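# Four arms build a three-block arch spanning two desks

## Task

Using any number of the four arms, make an arch over the gap separating the two desks out of the three blocks. Each of the two identical leaning blocks must stand upright on one of its ends (either end), resting flat on a desk, one block per desk, with the two tilted toward one another. The third block, the keystone, must sit centred between them on their slanted upper faces so that both contact joints are closed. All three blocks must lie along one line.

## Robot and tools

Setup: four identical i2rt Big YAM arms, named arm1, arm2, arm3 and arm4. Each has six revolute joints, a two-finger gripper and a wrist camera. Two fixed room cameras, cam_low and cam_low_2, also watch the scene. Wrist cameras are arm1_cam_wrist to arm4_cam_wrist. A hand reaches roughly 1.0 m from its joint1 axis.

Frame: one shared scene frame in metres, origin on the floor, +z up. Desk tops under the arms are at z=+0.720. Arm feet (base_link, each faces along its own +x): arm1 x=+0.378 y=+0.498 z=+0.793 quat_wxyz=(+0.377, +0.002, -0.002, -0.926); arm2 x=-0.376 y=+0.548 z=+0.723 quat_wxyz=(+0.917, -0.001, +0.006, -0.399); arm3 x=-0.379 y=-0.498 z=+0.790 quat_wxyz=(+0.930, +0.000, +0.000, +0.368); arm4 x=+0.378 y=-0.498 z=+0.808 quat_wxyz=(+0.368, +0.000, +0.000, +0.930). The 'hand' point lies between the finger pads, about 1 cm short of the tips; fingers point along hand +z and open along hand y. Printed hand positions can be off, more so at long reach.

Tool move: optional keys arm1..arm4 plus cameras. Each arm key holds that arm's own object; an arm not named receives nothing new (its lines show 'as last shown' and 'not commanded'). Inside an arm's object:
- joints: absolute joint targets by name, radians, except gripper_m which is the fingertip gap in metres. Ranges: joint1_rad -2.879 to 2.879 (rotation about the foot, positive counter-clockwise seen from above, 0 points along the foot's +x); joint2_rad 0 to 3.141 (shoulder; 0 is upper arm pointing back, larger lifts it up then forward); joint3_rad 0 to 3.019 (elbow; 0 folded, larger opens); joint4_rad -1.692 to 1.57 (hand pitch, positive tips fingers up); joint5_rad -1.57 to 1.57 (hand side swing, positive to the arm's right); joint6_rad -2.094 to 2.094 (hand roll, positive clockwise viewed from behind); gripper_m 0 to 0.093.
- target: an absolute hand pose, seven numbers [x, y, z, qw, qx, qy, qz], metres and unit quaternion in the scene frame, same layout as the printed 'hand' line. The hand travels in a straight line from its current hand_target toward it. With target present, joints may contain only gripper_m.
- speed: top path speed in m/s, 0.002 to 0.5, default 0.25; only allowed with target. Rotation is capped at twice that value in rad/s.
All motions in a call begin together; hand paths are stretched to finish together (slowest sets the pace), lasting 0.5 to 10 s, and any action stops by 15 s. Paths ignore obstacles and other arms. Each control step limits the commanded pose to 100 mm and 20 degrees from the measured hand; expect to land a centimetre or more off, and to overshoot speed near full stretch. Unknown keys make a call invalid; out-of-range values get it refused, and a refusal cancels the rest of that reply's move, wait and finished_scene calls. cameras: list of names, ['all'], or [] for none; omitted means all only on an empty move.

Results: per-robot joint_positions, Joint velocities (rad/s, gripper m/s; 'within noise' when still), joint torques (N m, positive toward larger angle; numbers 3 and 4 wrap at ±28), hand and hand_target. A 'move' line lists each commanded arm as done or its worst status. Status words: off_target (stopped short, may still push); time_out (arm keeps a nearby target and pushes on; on_its_own lists joints still moving, 'held at' is the target); not_followed / 'joint command not followed' / 'pose unreachable' (a self- and inter-arm clearance check blocked it; the arm may keep trying until given new targets). To relieve a push, command a joint its reported position. 'pictures' lists image order. MOTOR HOT appears at 85 °C; at 100 °C the arm goes limp for 30 to 60 s (OVER-TEMPERATURE FAULT, keys show limit_stop_at_motor_heat; resend targets afterwards). Stretched arms, held loads and pushing into things heat motors.

Gripper: while gripping hard, gripper_m reads up to 0.005 below the part width (some read up to 0.002 wider); empty and closed reads 0.000 to 0.003. Commanding about 0.005 below the contact reading gives full force (about 50 to 64 N per pad). Open well above the reading to release.

wait: seconds 0 to 10, optional cameras; nothing new is commanded. zoom_image: camera plus region [x0, y0, x1, y1] in pixels of that camera's latest image, at most 504 by 504; room images are 896x504, wrist 672x504. read_manual returns only licence text. finished_scene takes scene (integer 1 or 2) and cannot be undone; the arch must stand without the arms.

The simulation keeps running while the agent thinks. Avoid: pushing any object out of the work area, hard presses or hits between arms (including a gripper closing on another arm's fingers), dropping blocks or releasing them while moving, slamming, and long hard pushes. Loose objects may occasionally be nudged by outside disturbances.

Each tool is called after ">>>" as name(argument=value, ...) on one line, values as JSON.

## Session

>>> move()

Scene clock: 0.00 s.
Joint torques (N m): no reading
Motor temperatures (°C): arm1=[31 26 20 25 23 21 20] | arm2=[31 26 24 23 22 24 22] | arm3=[33 21 21 20 21 20 22] | arm4=[30 23 22 21 21 20 24]
Heat: arm1: hottest joint1_rad 31 °C; arm2: hottest joint1_rad 31 °C; arm3: hottest joint1_rad 33 °C; arm4: hottest joint1_rad 30 °C.
Joint velocities: within noise
arm1.joint_positions: joint1_rad=+0.252 joint2_rad=+0.565 joint3_rad=+1.417 joint4_rad=-1.312 joint5_rad=+0.231 joint6_rad=+0.335 gripper_m=+0.09396
arm1.joint_status: not commanded
arm1.hand: x=+0.2345 y=+0.3433 z=+1.3639 quat_wxyz=(-0.255, -0.816, -0.228, +0.467) (m; scene frame)
arm1.hand_target: x=+0.2364 y=+0.3466 z=+1.3781 quat_wxyz=(-0.264, -0.808, -0.223, +0.477) (m; scene frame)
arm1.hand_status: not commanded
arm2.joint_positions: joint1_rad=-0.344 joint2_rad=+0.538 joint3_rad=+1.349 joint4_rad=-1.179 joint5_rad=-0.039 joint6_rad=-0.043 gripper_m=+0.09396
arm2.joint_status: not commanded
arm2.hand: x=-0.2755 y=+0.3437 z=+1.2933 quat_wxyz=(-0.471, -0.427, -0.707, +0.309) (m; scene frame)
arm2.hand_target: x=-0.2769 y=+0.3471 z=+1.3042 quat_wxyz=(-0.479, -0.423, -0.701, +0.315) (m; scene frame)
arm2.hand_status: not commanded
arm3.joint_positions: joint1_rad=-0.129 joint2_rad=+0.637 joint3_rad=+1.421 joint4_rad=-1.483 joint5_rad=+0.288 joint6_rad=+0.023 gripper_m=+0.09396
arm3.joint_status: not commanded
arm3.hand: x=-0.1778 y=-0.4148 z=+1.3166 quat_wxyz=(-0.437, +0.208, -0.875, -0.010) (m; scene frame)
arm3.hand_target: x=-0.1791 y=-0.4158 z=+1.3282 quat_wxyz=(-0.449, +0.204, -0.870, -0.015) (m; scene frame)
arm3.hand_status: not commanded
arm4.joint_positions: joint1_rad=-0.487 joint2_rad=+0.635 joint3_rad=+1.435 joint4_rad=-1.145 joint5_rad=+0.142 joint6_rad=-0.011 gripper_m=+0.09396
arm4.joint_status: not commanded
arm4.hand: x=+0.3183 y=-0.2501 z=+1.4091 quat_wxyz=(-0.383, +0.644, -0.504, -0.431) (m; scene frame)
arm4.hand_target: x=+0.3197 y=-0.2542 z=+1.4229 quat_wxyz=(-0.390, +0.636, -0.499, -0.442) (m; scene frame)
arm4.hand_status: not commanded
pictures: arm1_cam_wrist, arm2_cam_wrist, arm3_cam_wrist, arm4_cam_wrist, cam_low, cam_low_2

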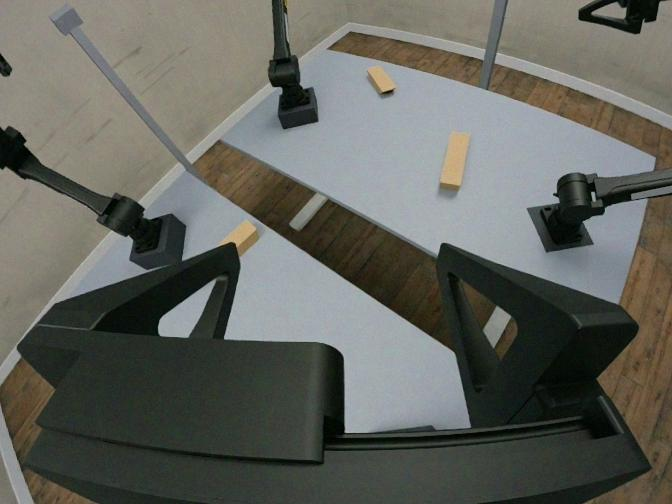

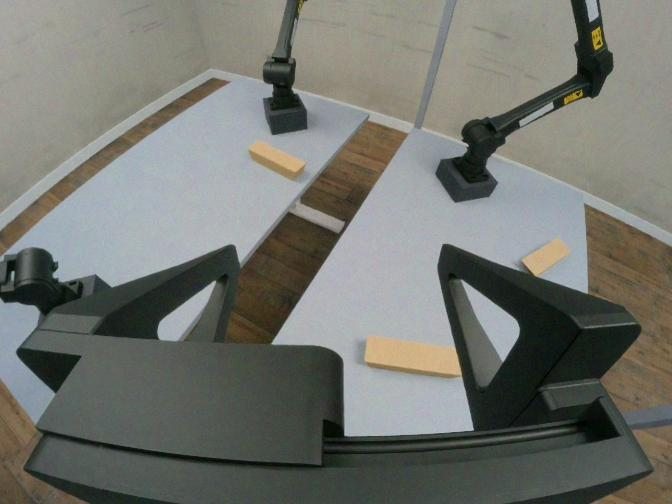

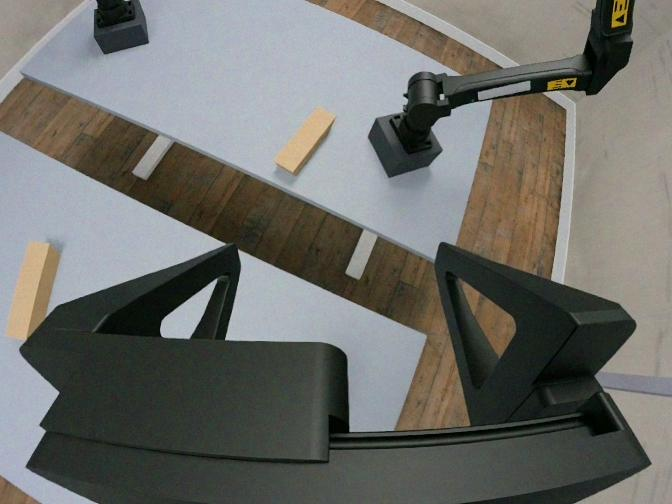

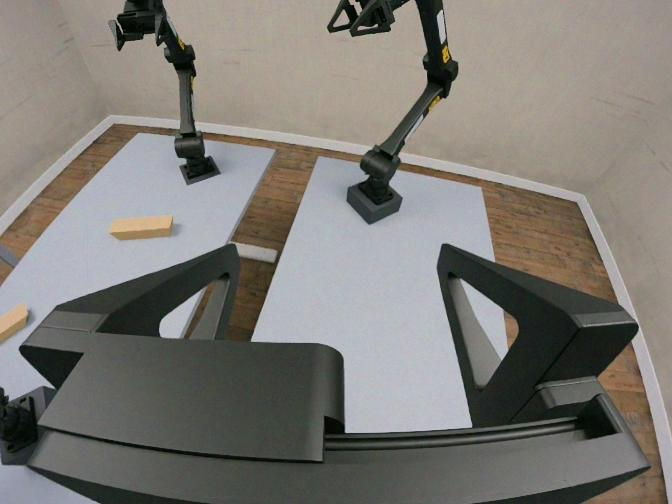

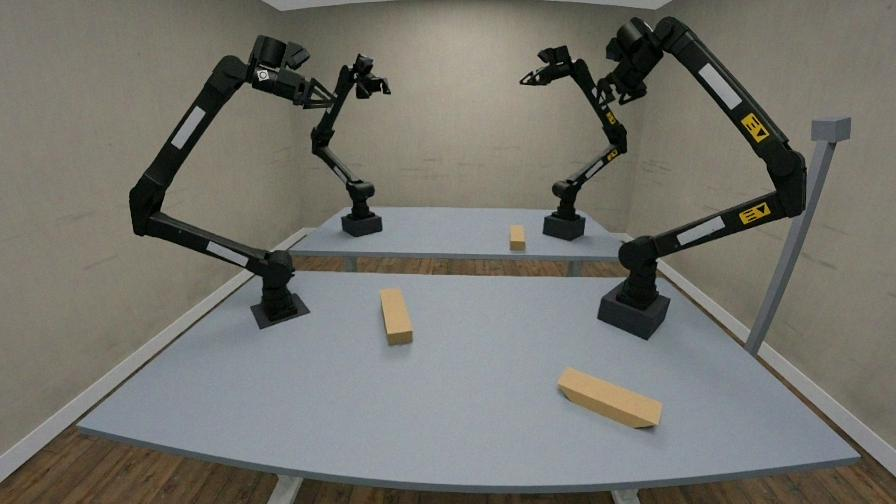

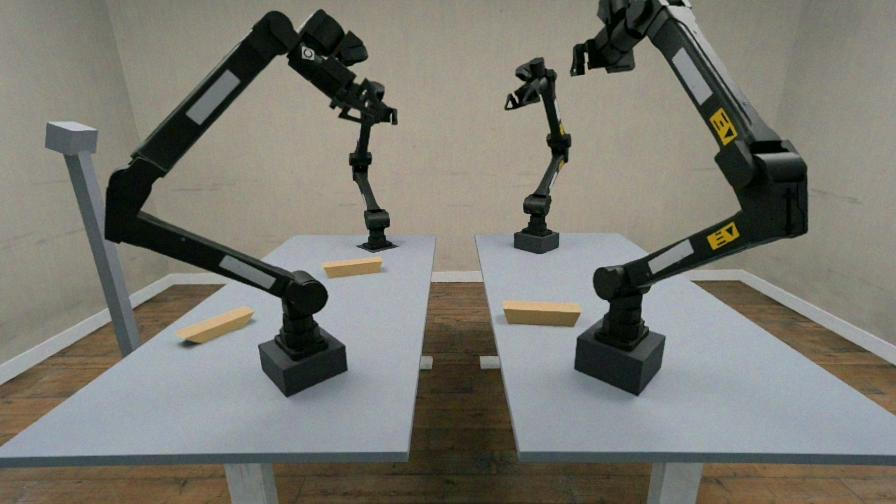

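>>> zoom_image(camera="cam_low", region=[340, 200, 700, 460])

>>> zoom_image(camera="cam_low_2", region=[150, 220, 620, 480])

>>> zoom_image(camera="arm2_cam_wrist", region=[220, 100, 620, 400])

>>> zoom_image(camera="arm3_cam_wrist", region=[0, 80, 480, 360])

>>> zoom_image(camera="arm1_cam_wrist", region=[180, 40, 560, 340])

>>> zoom_image(camera="arm4_cam_wrist", region=[0, 160, 320, 400])

Scaled by 1.400 from the camera's 896x504 image, which has a finer 1280x720 frame.

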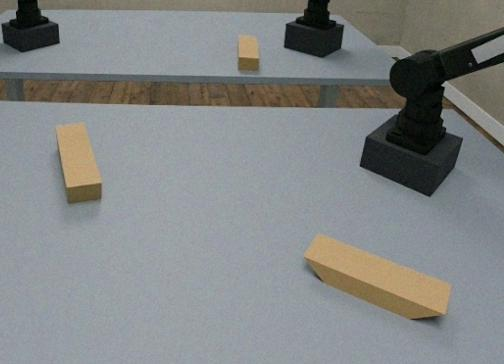

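Scaled by 1.072 from the camera's 896x504 image, which has a finer 1280x720 frame.

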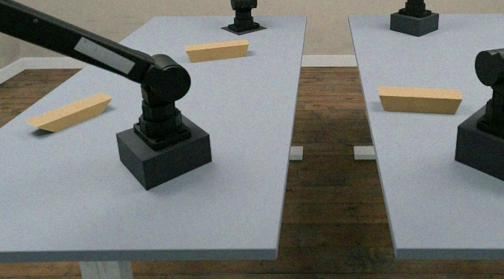

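Scaled by 1.260 from the camera's 672x504 image, which has a finer 960x720 frame.

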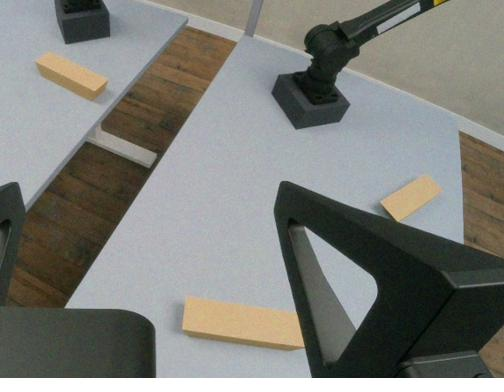

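Scaled by 1.050 from the camera's 672x504 image, which has a finer 960x720 frame.

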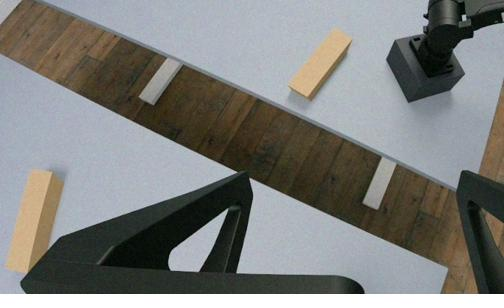

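Scaled by 1.326 from the camera's 672x504 image, which has a finer 960x720 frame.

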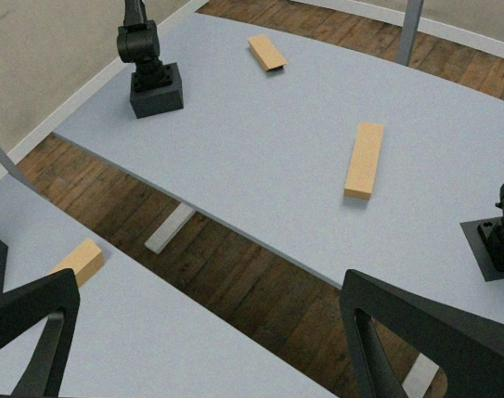

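Scaled by 1.575 from the camera's 672x504 image, which has a finer 960x720 frame.

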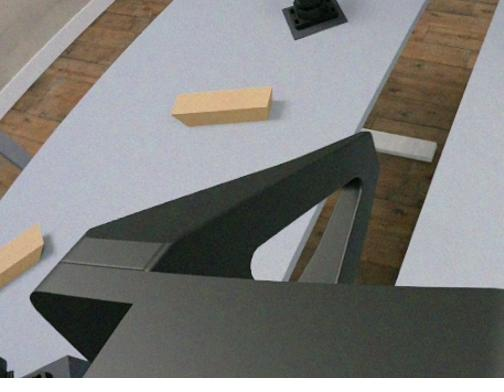

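>>> zoom_image(camera="cam_low_2", region=[490, 290, 600, 335])

>>> zoom_image(camera="cam_low_2", region=[165, 295, 275, 350])

>>> zoom_image(camera="cam_low_2", region=[310, 245, 400, 290])

>>> zoom_image(camera="cam_low", region=[540, 350, 680, 440])

>>> zoom_image(camera="cam_low", region=[360, 270, 440, 360])

>>> zoom_image(camera="cam_low", region=[490, 215, 550, 260])

Scaled by 4.582 from the camera's 896x504 image, which has a finer 1280x720 frame.

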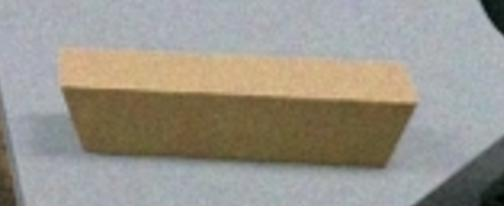

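Scaled by 4.582 from the camera's 896x504 image, which has a finer 1280x720 frame.

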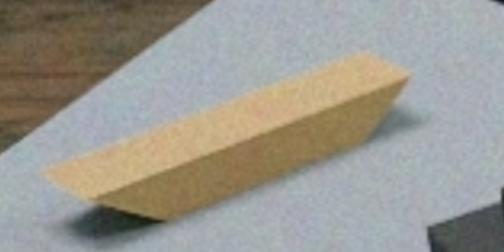

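Scaled by 5.600 from the camera's 896x504 image, which has a finer 1280x720 frame.

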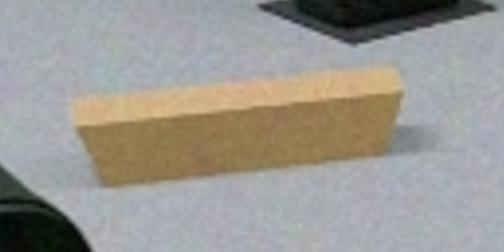

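Scaled by 3.600 from the camera's 896x504 image, which has a finer 1280x720 frame.

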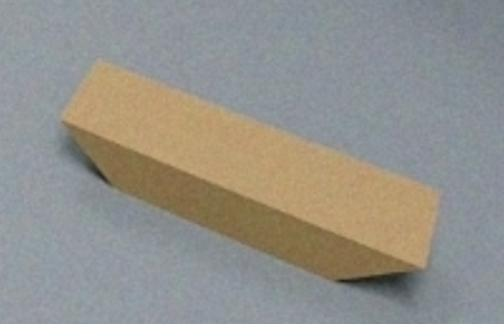

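Scaled by 5.600 from the camera's 896x504 image, which has a finer 1280x720 frame.

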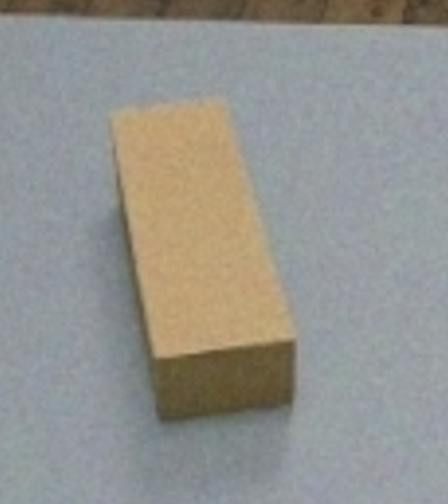

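Scaled by 8.400 from the camera's 896x504 image, which has a finer 1280x720 frame.

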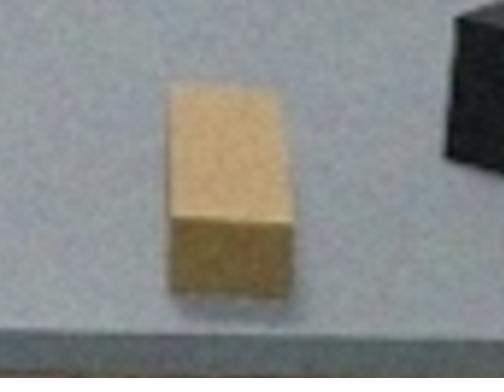

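>>> move(arm2={"joints": {"joint1_rad": -0.761, "joint2_rad": 1.365, "joint3_rad": 1.333, "joint4_rad": -1.539, "joint5_rad": 0.0, "joint6_rad": -1.86}}, arm3={"joints": {"joint1_rad": 1.824, "joint2_rad": 1.27, "joint3_rad": 1.175, "joint4_rad": -1.475, "joint5_rad": 0.0, "joint6_rad": 1.70}}, arm4={"joints": {"joint1_rad": -0.284, "joint2_rad": 0.946, "joint3_rad": 0.895, "joint4_rad": -1.52, "joint5_rad": 0.0, "joint6_rad": -0.88}}, cameras=["all"])

Scene clock: 77.20 s.
Joint torques (N m): arm1=[0.03 2.32 11.96 1.51 0.04 -0.08] | arm2=[-1.9 -9.11 9.57 -0.44 -0.04 -0.18] | arm3=[1.55 -8.88 8.36 -0.44 0.04 0.28] | arm4=[2.67 -5.6 9.28 -0.13 -0.16 -0.17]
Motor temperatures (°C): arm1=[30 25 26 25 23 21 20] | arm2=[30 25 32 23 22 24 22] | arm3=[33 21 30 21 21 20 22] | arm4=[30 23 31 21 21 20 24]
Heat: arm1: hottest joint1_rad 30 °C; arm2: hottest joint3_rad 32 °C; arm3: hottest joint1_rad 33 °C; arm4: hottest joint3_rad 31 °C.
move: arm2 done; arm3 done; arm4 done
Joint velocities: within noise
arm1: as last shown
arm2.joint_positions: joint1_rad=-0.752 joint2_rad=+1.367 joint3_rad=+1.332 joint4_rad=-1.528 joint5_rad=-0.001 joint6_rad=-1.840 gripper_m=+0.09399
arm2.joint_status: all done
arm2.hand: x=-0.3740 y=+0.1523 z=+0.9783 quat_wxyz=(+0.005, +0.134, -0.991, +0.002) (m; scene frame)
arm2.hand_target: x=-0.3779 y=+0.1544 z=+0.9795 quat_wxyz=(+0.006, +0.136, -0.991, -0.002) (m; scene frame)
arm2.hand_status: not commanded
arm3.joint_positions: joint1_rad=+1.813 joint2_rad=+1.286 joint3_rad=+1.173 joint4_rad=-1.472 joint5_rad=+0.003 joint6_rad=+1.686 gripper_m=+0.09398
arm3.joint_status: all done
arm3.hand: x=-0.6770 y=-0.3035 z=+1.0148 quat_wxyz=(-0.004, +0.426, -0.905, +0.005) (m; scene frame)
arm3.hand_target: x=-0.6781 y=-0.3077 z=+1.0209 quat_wxyz=(+0.001, +0.424, -0.905, -0.002) (m; scene frame)
arm3.hand_status: not commanded
arm4.joint_positions: joint1_rad=-0.294 joint2_rad=+0.947 joint3_rad=+0.892 joint4_rad=-1.507 joint5_rad=+0.008 joint6_rad=-0.858 gripper_m=+0.09398
arm4.joint_status: all done
arm4.hand: x=+0.2594 y=-0.2896 z=+1.0187 quat_wxyz=(-0.006, +0.996, -0.095, +0.001) (m; scene frame)
arm4.hand_target: x=+0.2581 y=-0.2931 z=+1.0201 quat_wxyz=(-0.002, +0.997, -0.082, +0.002) (m; scene frame)
arm4.hand_status: not commanded
pictures: arm1_cam_wrist, arm2_cam_wrist, arm3_cam_wrist, arm4_cam_wrist, cam_low, cam_low_2
camera_calibration:
arm2_cam_wrist: T_world_to_cam=[[0.241327, -0.969764, 0.0363157, 0.200011], [-0.818524, -0.183302, 0.544443, -0.799743], [-0.521324, -0.161114, -0.838011, 0.767703], [0, 0, 0, 1]] pos_world=[-0.302654, 0.171056, 1.07149]
arm3_cam_wrist: T_world_to_cam=[[0.766919, -0.641351, 0.0224438, 0.301485], [-0.530106, -0.613406, 0.585423, -1.13591], [-0.361695, -0.46087, -0.810417, 0.560998], [0, 0, 0, 1]] pos_world=[-0.630456, -0.244869, 1.11286]
arm4_cam_wrist: T_world_to_cam=[[0.182216, 0.98306, 0.0197812, 0.217006], [0.789952, -0.158342, 0.592371, -0.850392], [0.585468, -0.092313, -0.805423, 0.767153], [0, 0, 0, 1]] pos_world=[0.183084, -0.277165, 1.11734]

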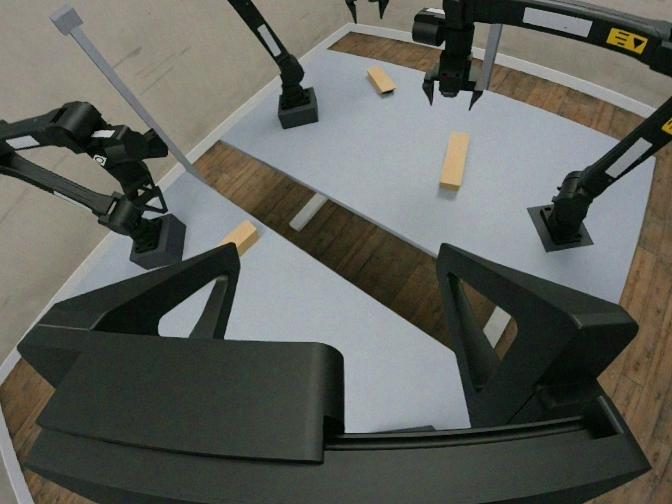

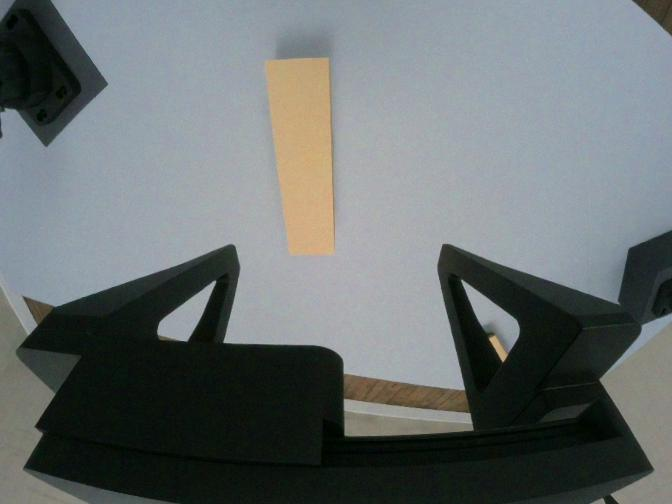

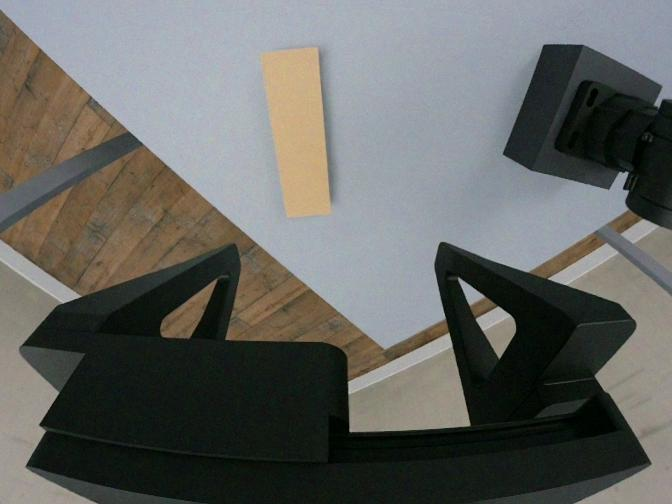

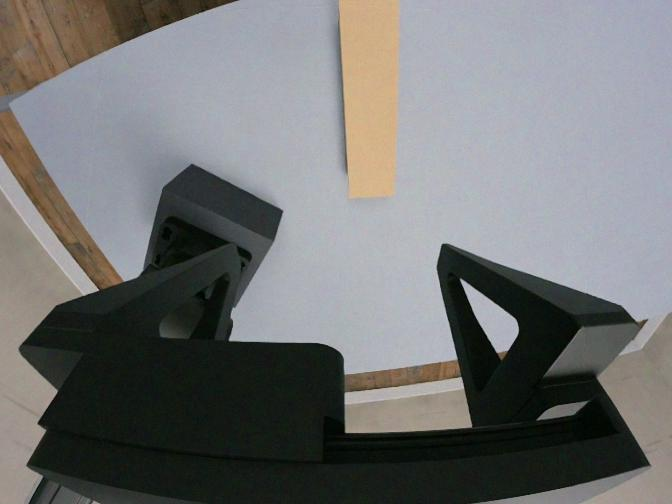

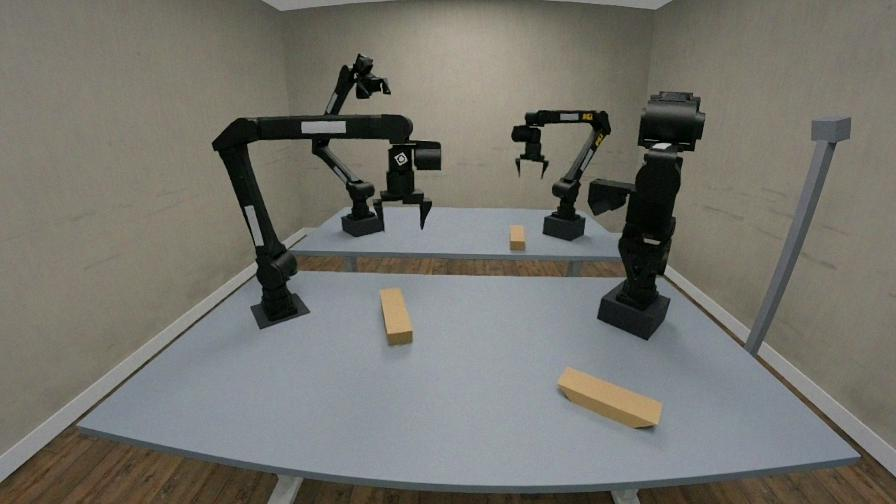

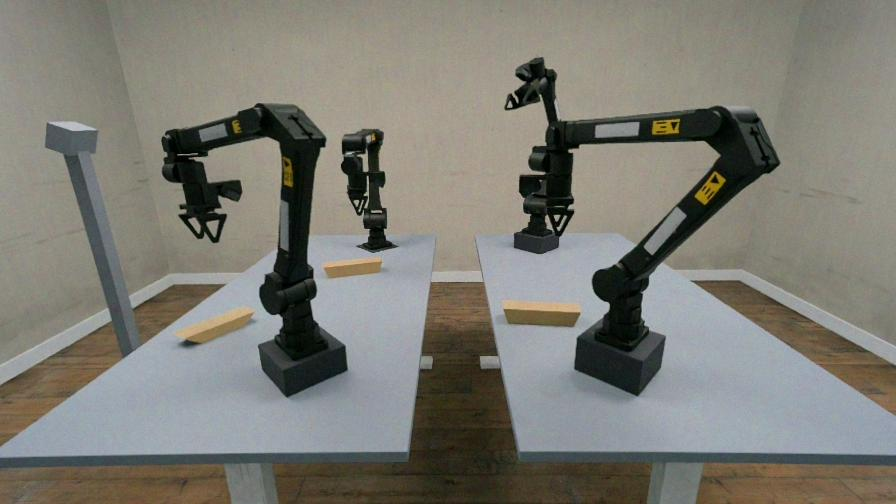

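>>> zoom_image(camera="arm2_cam_wrist", region=[240, 30, 360, 120])

>>> zoom_image(camera="arm2_cam_wrist", region=[250, 180, 370, 270])

>>> zoom_image(camera="arm3_cam_wrist", region=[230, 20, 350, 110])

>>> zoom_image(camera="arm3_cam_wrist", region=[250, 140, 370, 230])

>>> zoom_image(camera="arm4_cam_wrist", region=[300, 120, 420, 210])

>>> zoom_image(camera="arm4_cam_wrist", region=[300, 0, 420, 90])

Scaled by 4.200 from the camera's 672x504 image, which has a finer 960x720 frame.

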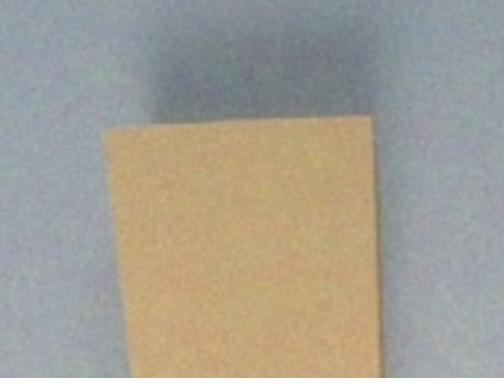

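Scaled by 4.200 from the camera's 672x504 image, which has a finer 960x720 frame.

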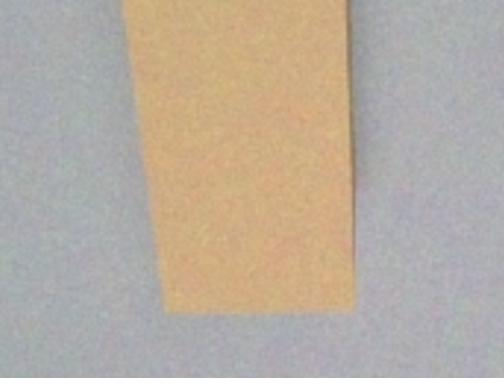

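Scaled by 4.200 from the camera's 672x504 image, which has a finer 960x720 frame.

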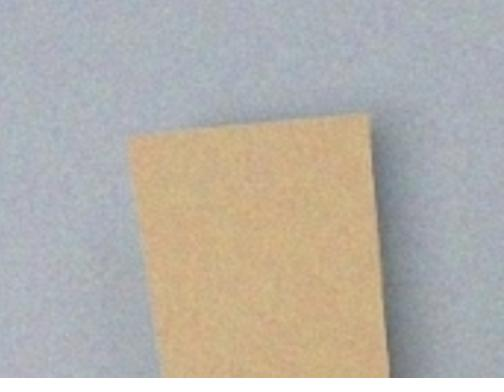

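Scaled by 4.200 from the camera's 672x504 image, which has a finer 960x720 frame.

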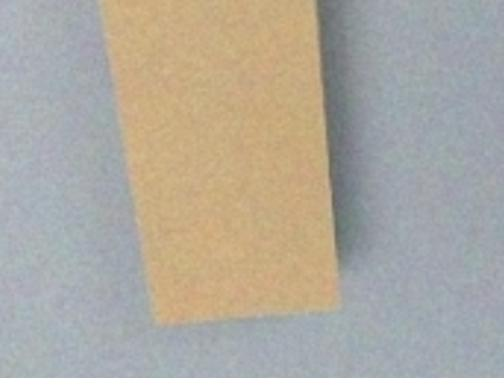

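Scaled by 4.200 from the camera's 672x504 image, which has a finer 960x720 frame.

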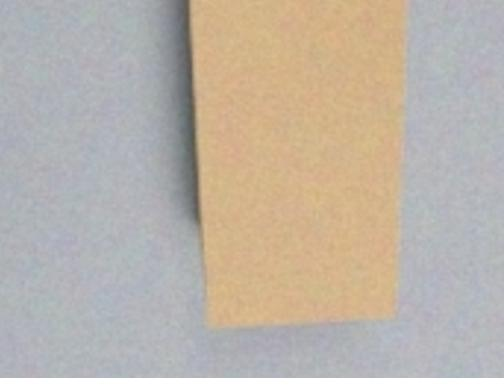

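Scaled by 4.200 from the camera's 672x504 image, which has a finer 960x720 frame.

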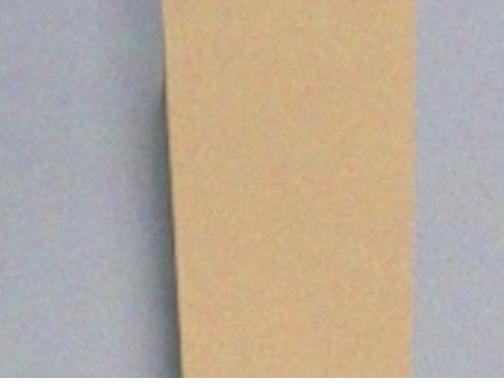

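>>> move(arm2={"target": [-0.396, 0.175, 0.80, 0.0, -0.1323, 0.9912, 0.0], "speed": 0.2}, arm4={"target": [0.247, -0.2425, 0.80, 0.0, -0.9981, 0.0610, 0.0], "speed": 0.2}, cameras=["arm2_cam_wrist", "arm4_cam_wrist", "cam_low_2"])

Scene clock: 97.20 s.
Joint torques (N m): arm1=[0.03 2.37 11.99 1.54 0.05 -0.08] | arm2=[-2.02 -8.29 7.6 0.39 -0.21 -0.16] | arm3=[1.96 -9.05 8.39 -0.4 0.02 0.28] | arm4=[0.85 -7.94 6.89 0.96 -0.2 -0.18]
Motor temperatures (°C): arm1=[30 25 26 25 23 21 20] | arm2=[30 26 33 23 22 24 22] | arm3=[33 21 29 20 21 20 22] | arm4=[30 23 31 20 21 20 24]
Heat: arm1: hottest joint1_rad 30 °C; arm2: hottest joint3_rad 33 °C; arm3: hottest joint1_rad 33 °C; arm4: hottest joint3_rad 31 °C.
move: arm2 done; arm4 done
Joint velocities: within noise
arm1, arm3: as last shown
arm2.joint_positions: joint1_rad=-0.797 joint2_rad=+1.438 joint3_rad=+0.929 joint4_rad=-1.054 joint5_rad=-0.009 joint6_rad=-1.881 gripper_m=+0.09399
arm2.joint_status: not commanded
arm2.hand: x=-0.3916 y=+0.1741 z=+0.8053 quat_wxyz=(+0.002, +0.132, -0.991, +0.002) (m; scene frame)
arm2.hand_target: x=-0.3958 y=+0.1753 z=+0.8001 quat_wxyz=(+0.000, +0.132, -0.991, +0.000) (m; scene frame)
arm2.hand_status: done (0.007 m and 0.3 deg from the pose sent, 0.181 m and 0.7 deg at the start)
arm3.hand_target: x=-0.6781 y=-0.3077 z=+1.0209 quat_wxyz=(+0.001, +0.425, -0.905, -0.002) (m; scene frame)
arm4.joint_positions: joint1_rad=-0.332 joint2_rad=+1.386 joint3_rad=+0.580 joint4_rad=-0.774 joint5_rad=+0.004 joint6_rad=-0.959 gripper_m=+0.09398
arm4.joint_status: not commanded
arm4.hand: x=+0.2471 y=-0.2488 z=+0.8017 quat_wxyz=(+0.003, +0.998, -0.063, +0.004) (m; scene frame)
arm4.hand_target: x=+0.2471 y=-0.2426 z=+0.8002 quat_wxyz=(+0.000, +0.998, -0.061, +0.001) (m; scene frame)
arm4.hand_status: done (0.007 m and 0.6 deg from the pose sent, 0.224 m and 3.9 deg at the start)
pictures: arm2_cam_wrist, arm4_cam_wrist, cam_low_2
camera_calibration:
arm2_cam_wrist: T_world_to_cam=[[0.237261, -0.970704, 0.0379675, 0.228919], [-0.823196, -0.180147, 0.53842, -0.713441], [-0.515806, -0.159001, -0.841821, 0.621901], [0, 0, 0, 1]] pos_world=[-0.320835, 0.19257, 0.898969]
arm4_cam_wrist: T_world_to_cam=[[0.119104, 0.992878, 0.00265443, 0.215211], [0.795313, -0.0970039, 0.598387, -0.696599], [0.594383, -0.069159, -0.801203, 0.60357], [0, 0, 0, 1]] pos_world=[0.16963, -0.239509, 0.899847]

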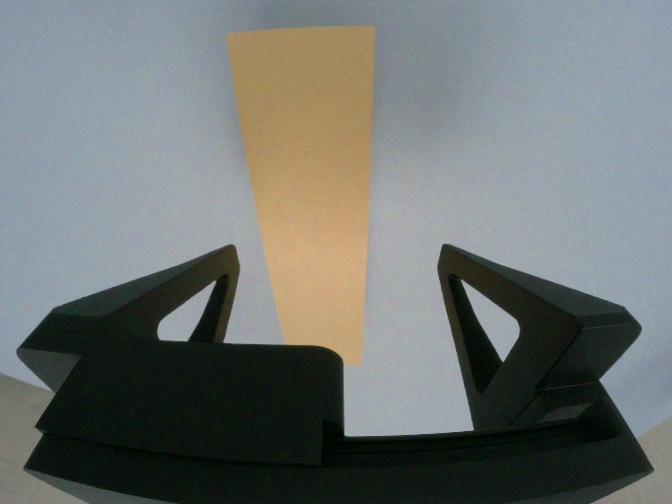

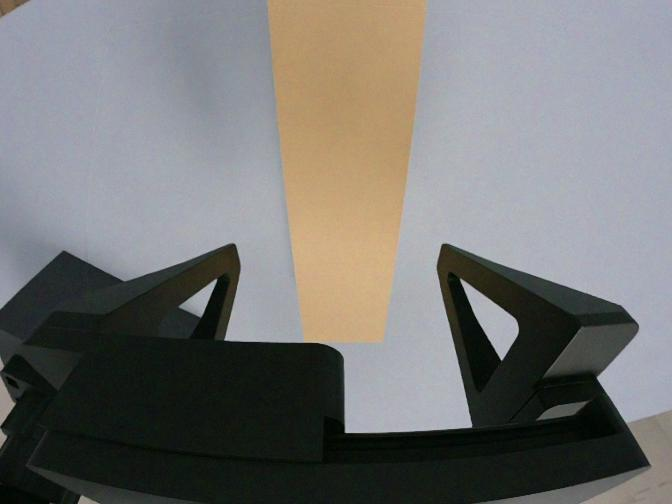

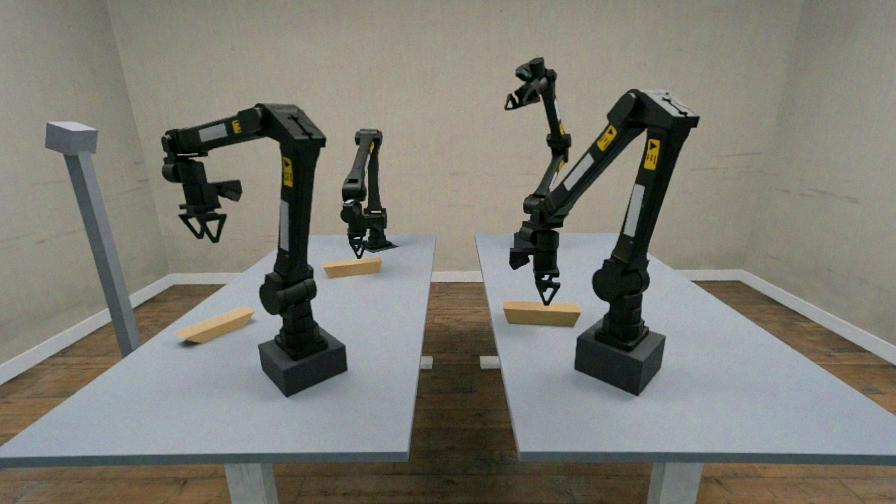

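>>> zoom_image(camera="arm2_cam_wrist", region=[200, 220, 460, 400])

>>> zoom_image(camera="arm4_cam_wrist", region=[200, 220, 460, 400])

Scaled by 1.938 from the camera's 672x504 image, which has a finer 960x720 frame.

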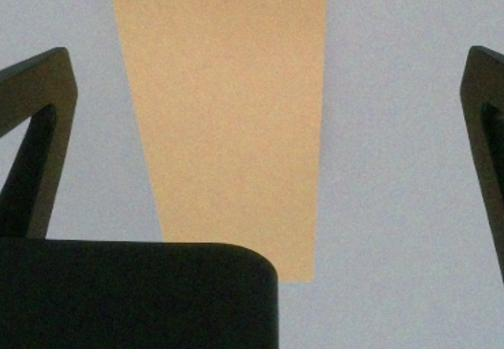

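Scaled by 1.938 from the camera's 672x504 image, which has a finer 960x720 frame.

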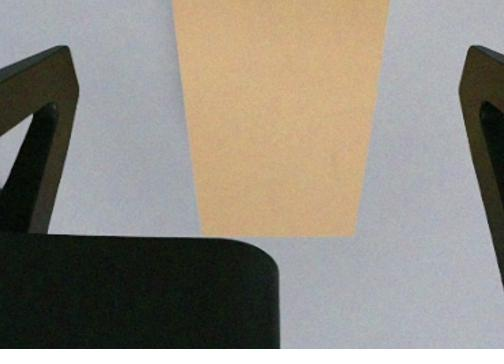

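>>> move(arm2={"target": [-0.408, 0.183, 0.741, 0.0, -0.1262, 0.9920, 0.0], "speed": 0.12}, arm4={"target": [0.248, -0.2385, 0.743, 0.0, -0.9983, 0.0584, 0.0], "speed": 0.12}, cameras=["arm2_cam_wrist", "arm4_cam_wrist", "cam_low", "cam_low_2"])

Scene clock: 109.60 s.
Joint torques (N m): arm1=[0.09 2.32 11.99 1.52 0.04 -0.09] | arm2=[-2.14 -8.18 6.86 0.36 -0.21 -0.18] | arm3=[1.85 -8.76 8.4 -0.43 0.02 0.29] | arm4=[0.91 -9.11 5.12 1.03 -0.2 -0.17]
Motor temperatures (°C): arm1=[30 25 27 25 23 21 20] | arm2=[30 26 32 22 22 24 22] | arm3=[33 21 29 20 20 20 22] | arm4=[30 23 30 20 21 20 24]
Heat: arm1: hottest joint1_rad 30 °C; arm2: hottest joint3_rad 32 °C; arm3: hottest joint1_rad 33 °C; arm4: hottest joint1_rad 30 °C.
move: arm2 done; arm4 done
Joint velocities: within noise
arm1, arm3: as last shown
arm2.joint_positions: joint1_rad=-0.829 joint2_rad=+1.522 joint3_rad=+0.834 joint4_rad=-0.875 joint5_rad=-0.009 joint6_rad=-1.901 gripper_m=+0.09399
arm2.joint_status: not commanded
arm2.hand: x=-0.4039 y=+0.1808 z=+0.7465 quat_wxyz=(+0.002, +0.126, -0.992, +0.003) (m; scene frame)
arm2.hand_target: x=-0.4079 y=+0.1831 z=+0.7411 quat_wxyz=(+0.000, +0.126, -0.992, +0.000) (m; scene frame)
arm2.hand_status: done (0.007 m and 0.4 deg from the pose sent, 0.067 m and 0.7 deg at the start)
arm4.joint_positions: joint1_rad=-0.342 joint2_rad=+1.568 joint3_rad=+0.547 joint4_rad=-0.556 joint5_rad=+0.002 joint6_rad=-0.975 gripper_m=+0.09398
arm4.joint_status: not commanded
arm4.hand: x=+0.2468 y=-0.2426 z=+0.7458 quat_wxyz=(+0.002, +0.998, -0.060, +0.003) (m; scene frame)
arm4.hand_target: x=+0.2481 y=-0.2389 z=+0.7430 quat_wxyz=(+0.001, +0.998, -0.058, +0.000) (m; scene frame)
arm4.hand_status: done (0.005 m and 0.4 deg from the pose sent, 0.060 m and 0.8 deg at the start)
pictures: arm2_cam_wrist, arm4_cam_wrist, cam_low, cam_low_2
camera_calibration:
arm2_cam_wrist: T_world_to_cam=[[0.225152, -0.973525, 0.0394432, 0.23508], [-0.825252, -0.169027, 0.538877, -0.693969], [-0.517943, -0.15388, -0.84146, 0.565066], [0, 0, 0, 1]] pos_world=[-0.332956, 0.198509, 0.840172]
arm4_cam_wrist: T_world_to_cam=[[0.113756, 0.9935, 0.00422783, 0.209442], [0.797568, -0.0938579, 0.595882, -0.660176], [0.592406, -0.0644135, -0.803061, 0.562406], [0, 0, 0, 1]] pos_world=[0.169537, -0.233816, 0.844148]

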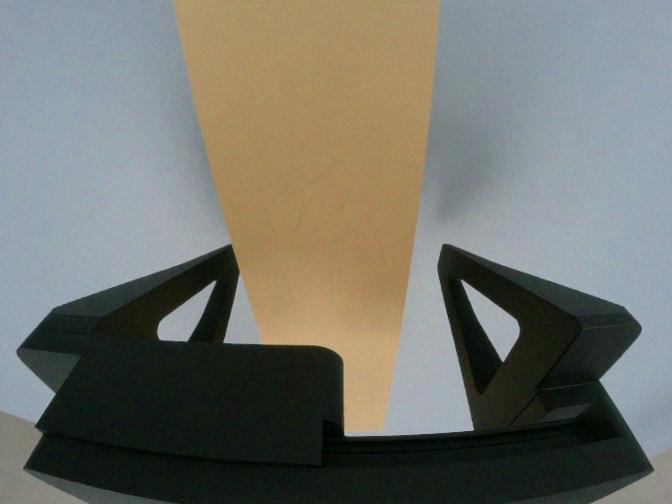

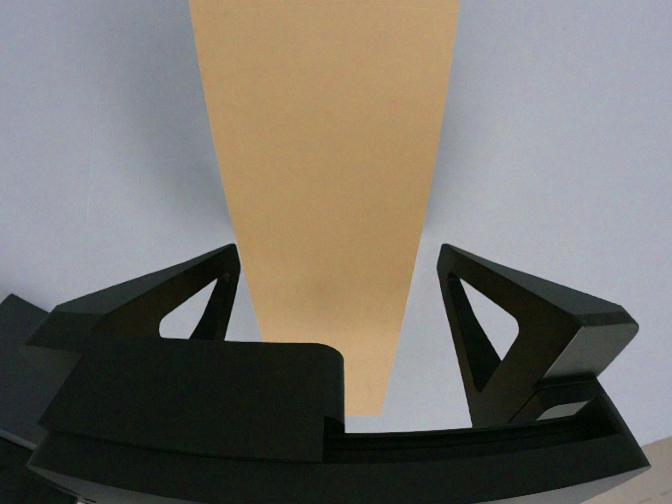

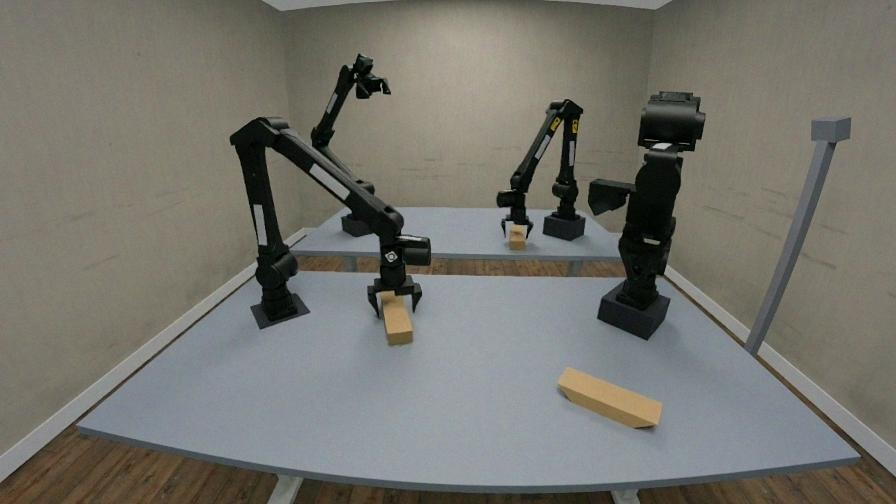

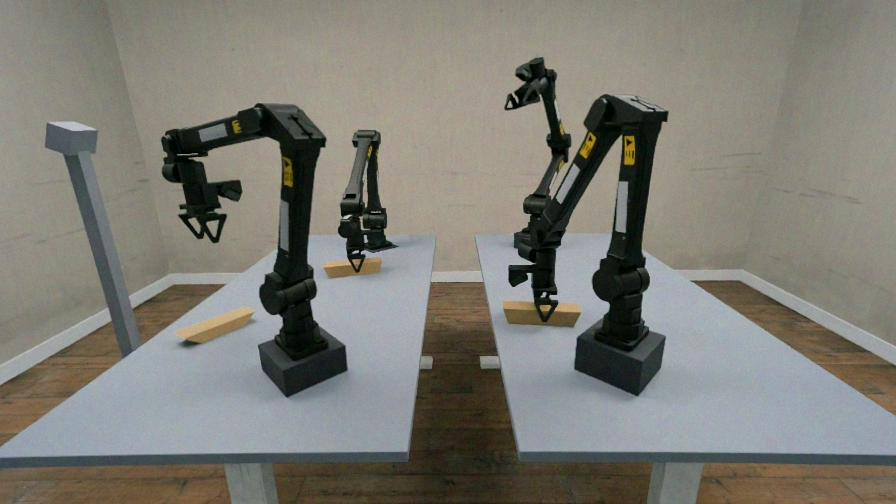

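>>> move(arm2={"joints": {"gripper_m": 0.045}}, arm4={"joints": {"gripper_m": 0.045}}, cameras=["arm2_cam_wrist", "arm4_cam_wrist"])

Scene clock: 113.00 s.
Joint torques (N m): arm1=[-0.03 2.32 11.93 1.5 0.04 -0.09] | arm2=[-1.96 -8.29 7.02 0.36 -0.2 -0.13] | arm3=[1.96 -9.47 8.39 -0.31 0.03 0.3] | arm4=[0.85 -9.05 5.23 0.99 -0.11 -0.16]
Motor temperatures (°C): arm1=[30 25 27 25 23 21 20] | arm2=[30 26 32 22 22 24 22] | arm3=[33 22 29 20 20 20 22] | arm4=[30 23 30 20 21 20 24]
Heat: arm1: hottest joint1_rad 30 °C; arm2: hottest joint3_rad 32 °C; arm3: hottest joint1_rad 33 °C; arm4: hottest joint1_rad 30 °C.
move: arm2 off_target; arm4 off_target
Joint velocities: within noise
arm1, arm3: as last shown
arm2.joint_positions: joint1_rad=-0.830 joint2_rad=+1.522 joint3_rad=+0.832 joint4_rad=-0.875 joint5_rad=-0.009 joint6_rad=-1.906 gripper_m=+0.05941
arm2.joint_status: gripper_m off_target (ended at +0.05944, target +0.04500)
arm2.hand: x=-0.4041 y=+0.1817 z=+0.7460 quat_wxyz=(+0.002, +0.127, -0.992, +0.002) (m; scene frame)
arm2.hand_target: x=-0.4079 y=+0.1832 z=+0.7411 quat_wxyz=(+0.000, +0.127, -0.992, +0.000) (m; scene frame)
arm2.hand_status: not commanded
arm4.joint_positions: joint1_rad=-0.342 joint2_rad=+1.568 joint3_rad=+0.545 joint4_rad=-0.554 joint5_rad=-0.007 joint6_rad=-0.975 gripper_m=+0.05821
arm4.joint_status: gripper_m off_target (ended at +0.05824, target +0.04500)
arm4.hand: x=+0.2457 y=-0.2439 z=+0.7455 quat_wxyz=(+0.005, +0.998, -0.060, -0.001) (m; scene frame)
arm4.hand_target: x=+0.2469 y=-0.2392 z=+0.7430 quat_wxyz=(+0.002, +0.998, -0.058, -0.003) (m; scene frame)
arm4.hand_status: not commanded
pictures: arm2_cam_wrist, arm4_cam_wrist
camera_calibration:
arm2_cam_wrist: T_world_to_cam=[[0.22889, -0.972723, 0.0376753, 0.238703], [-0.824623, -0.173183, 0.538521, -0.692434], [-0.517307, -0.15433, -0.841769, 0.565204], [0, 0, 0, 1]] pos_world=[-0.333249, 0.199502, 0.839669]
arm4_cam_wrist: T_world_to_cam=[[0.113796, 0.993503, -0.00131754, 0.215139], [0.802287, -0.0911119, 0.589945, -0.655303], [0.585992, -0.0681905, -0.807443, 0.566583], [0, 0, 0, 1]] pos_world=[0.169246, -0.234812, 0.844359]

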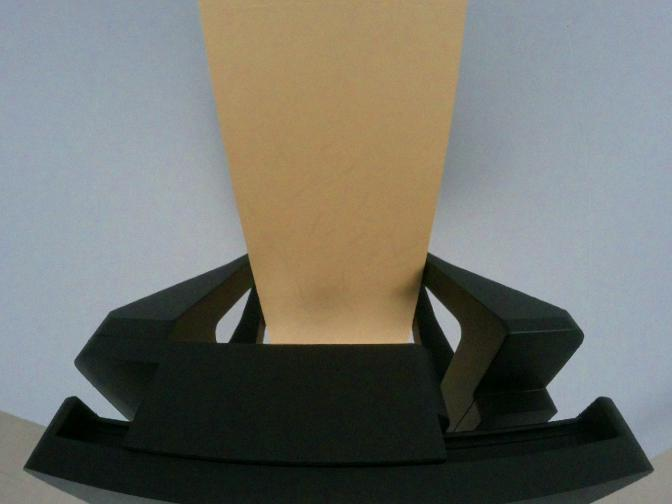

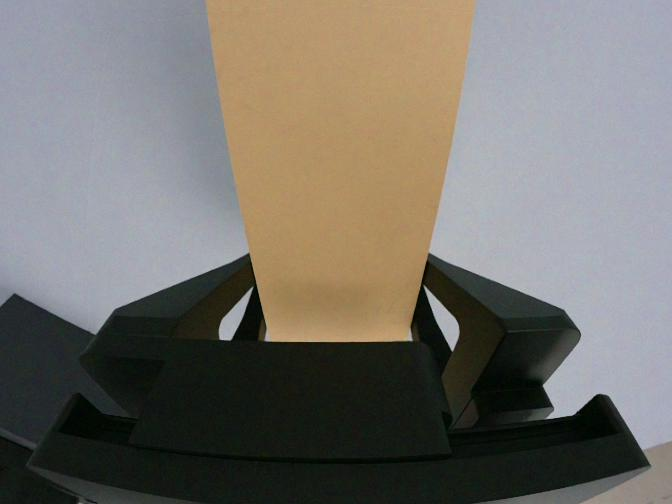

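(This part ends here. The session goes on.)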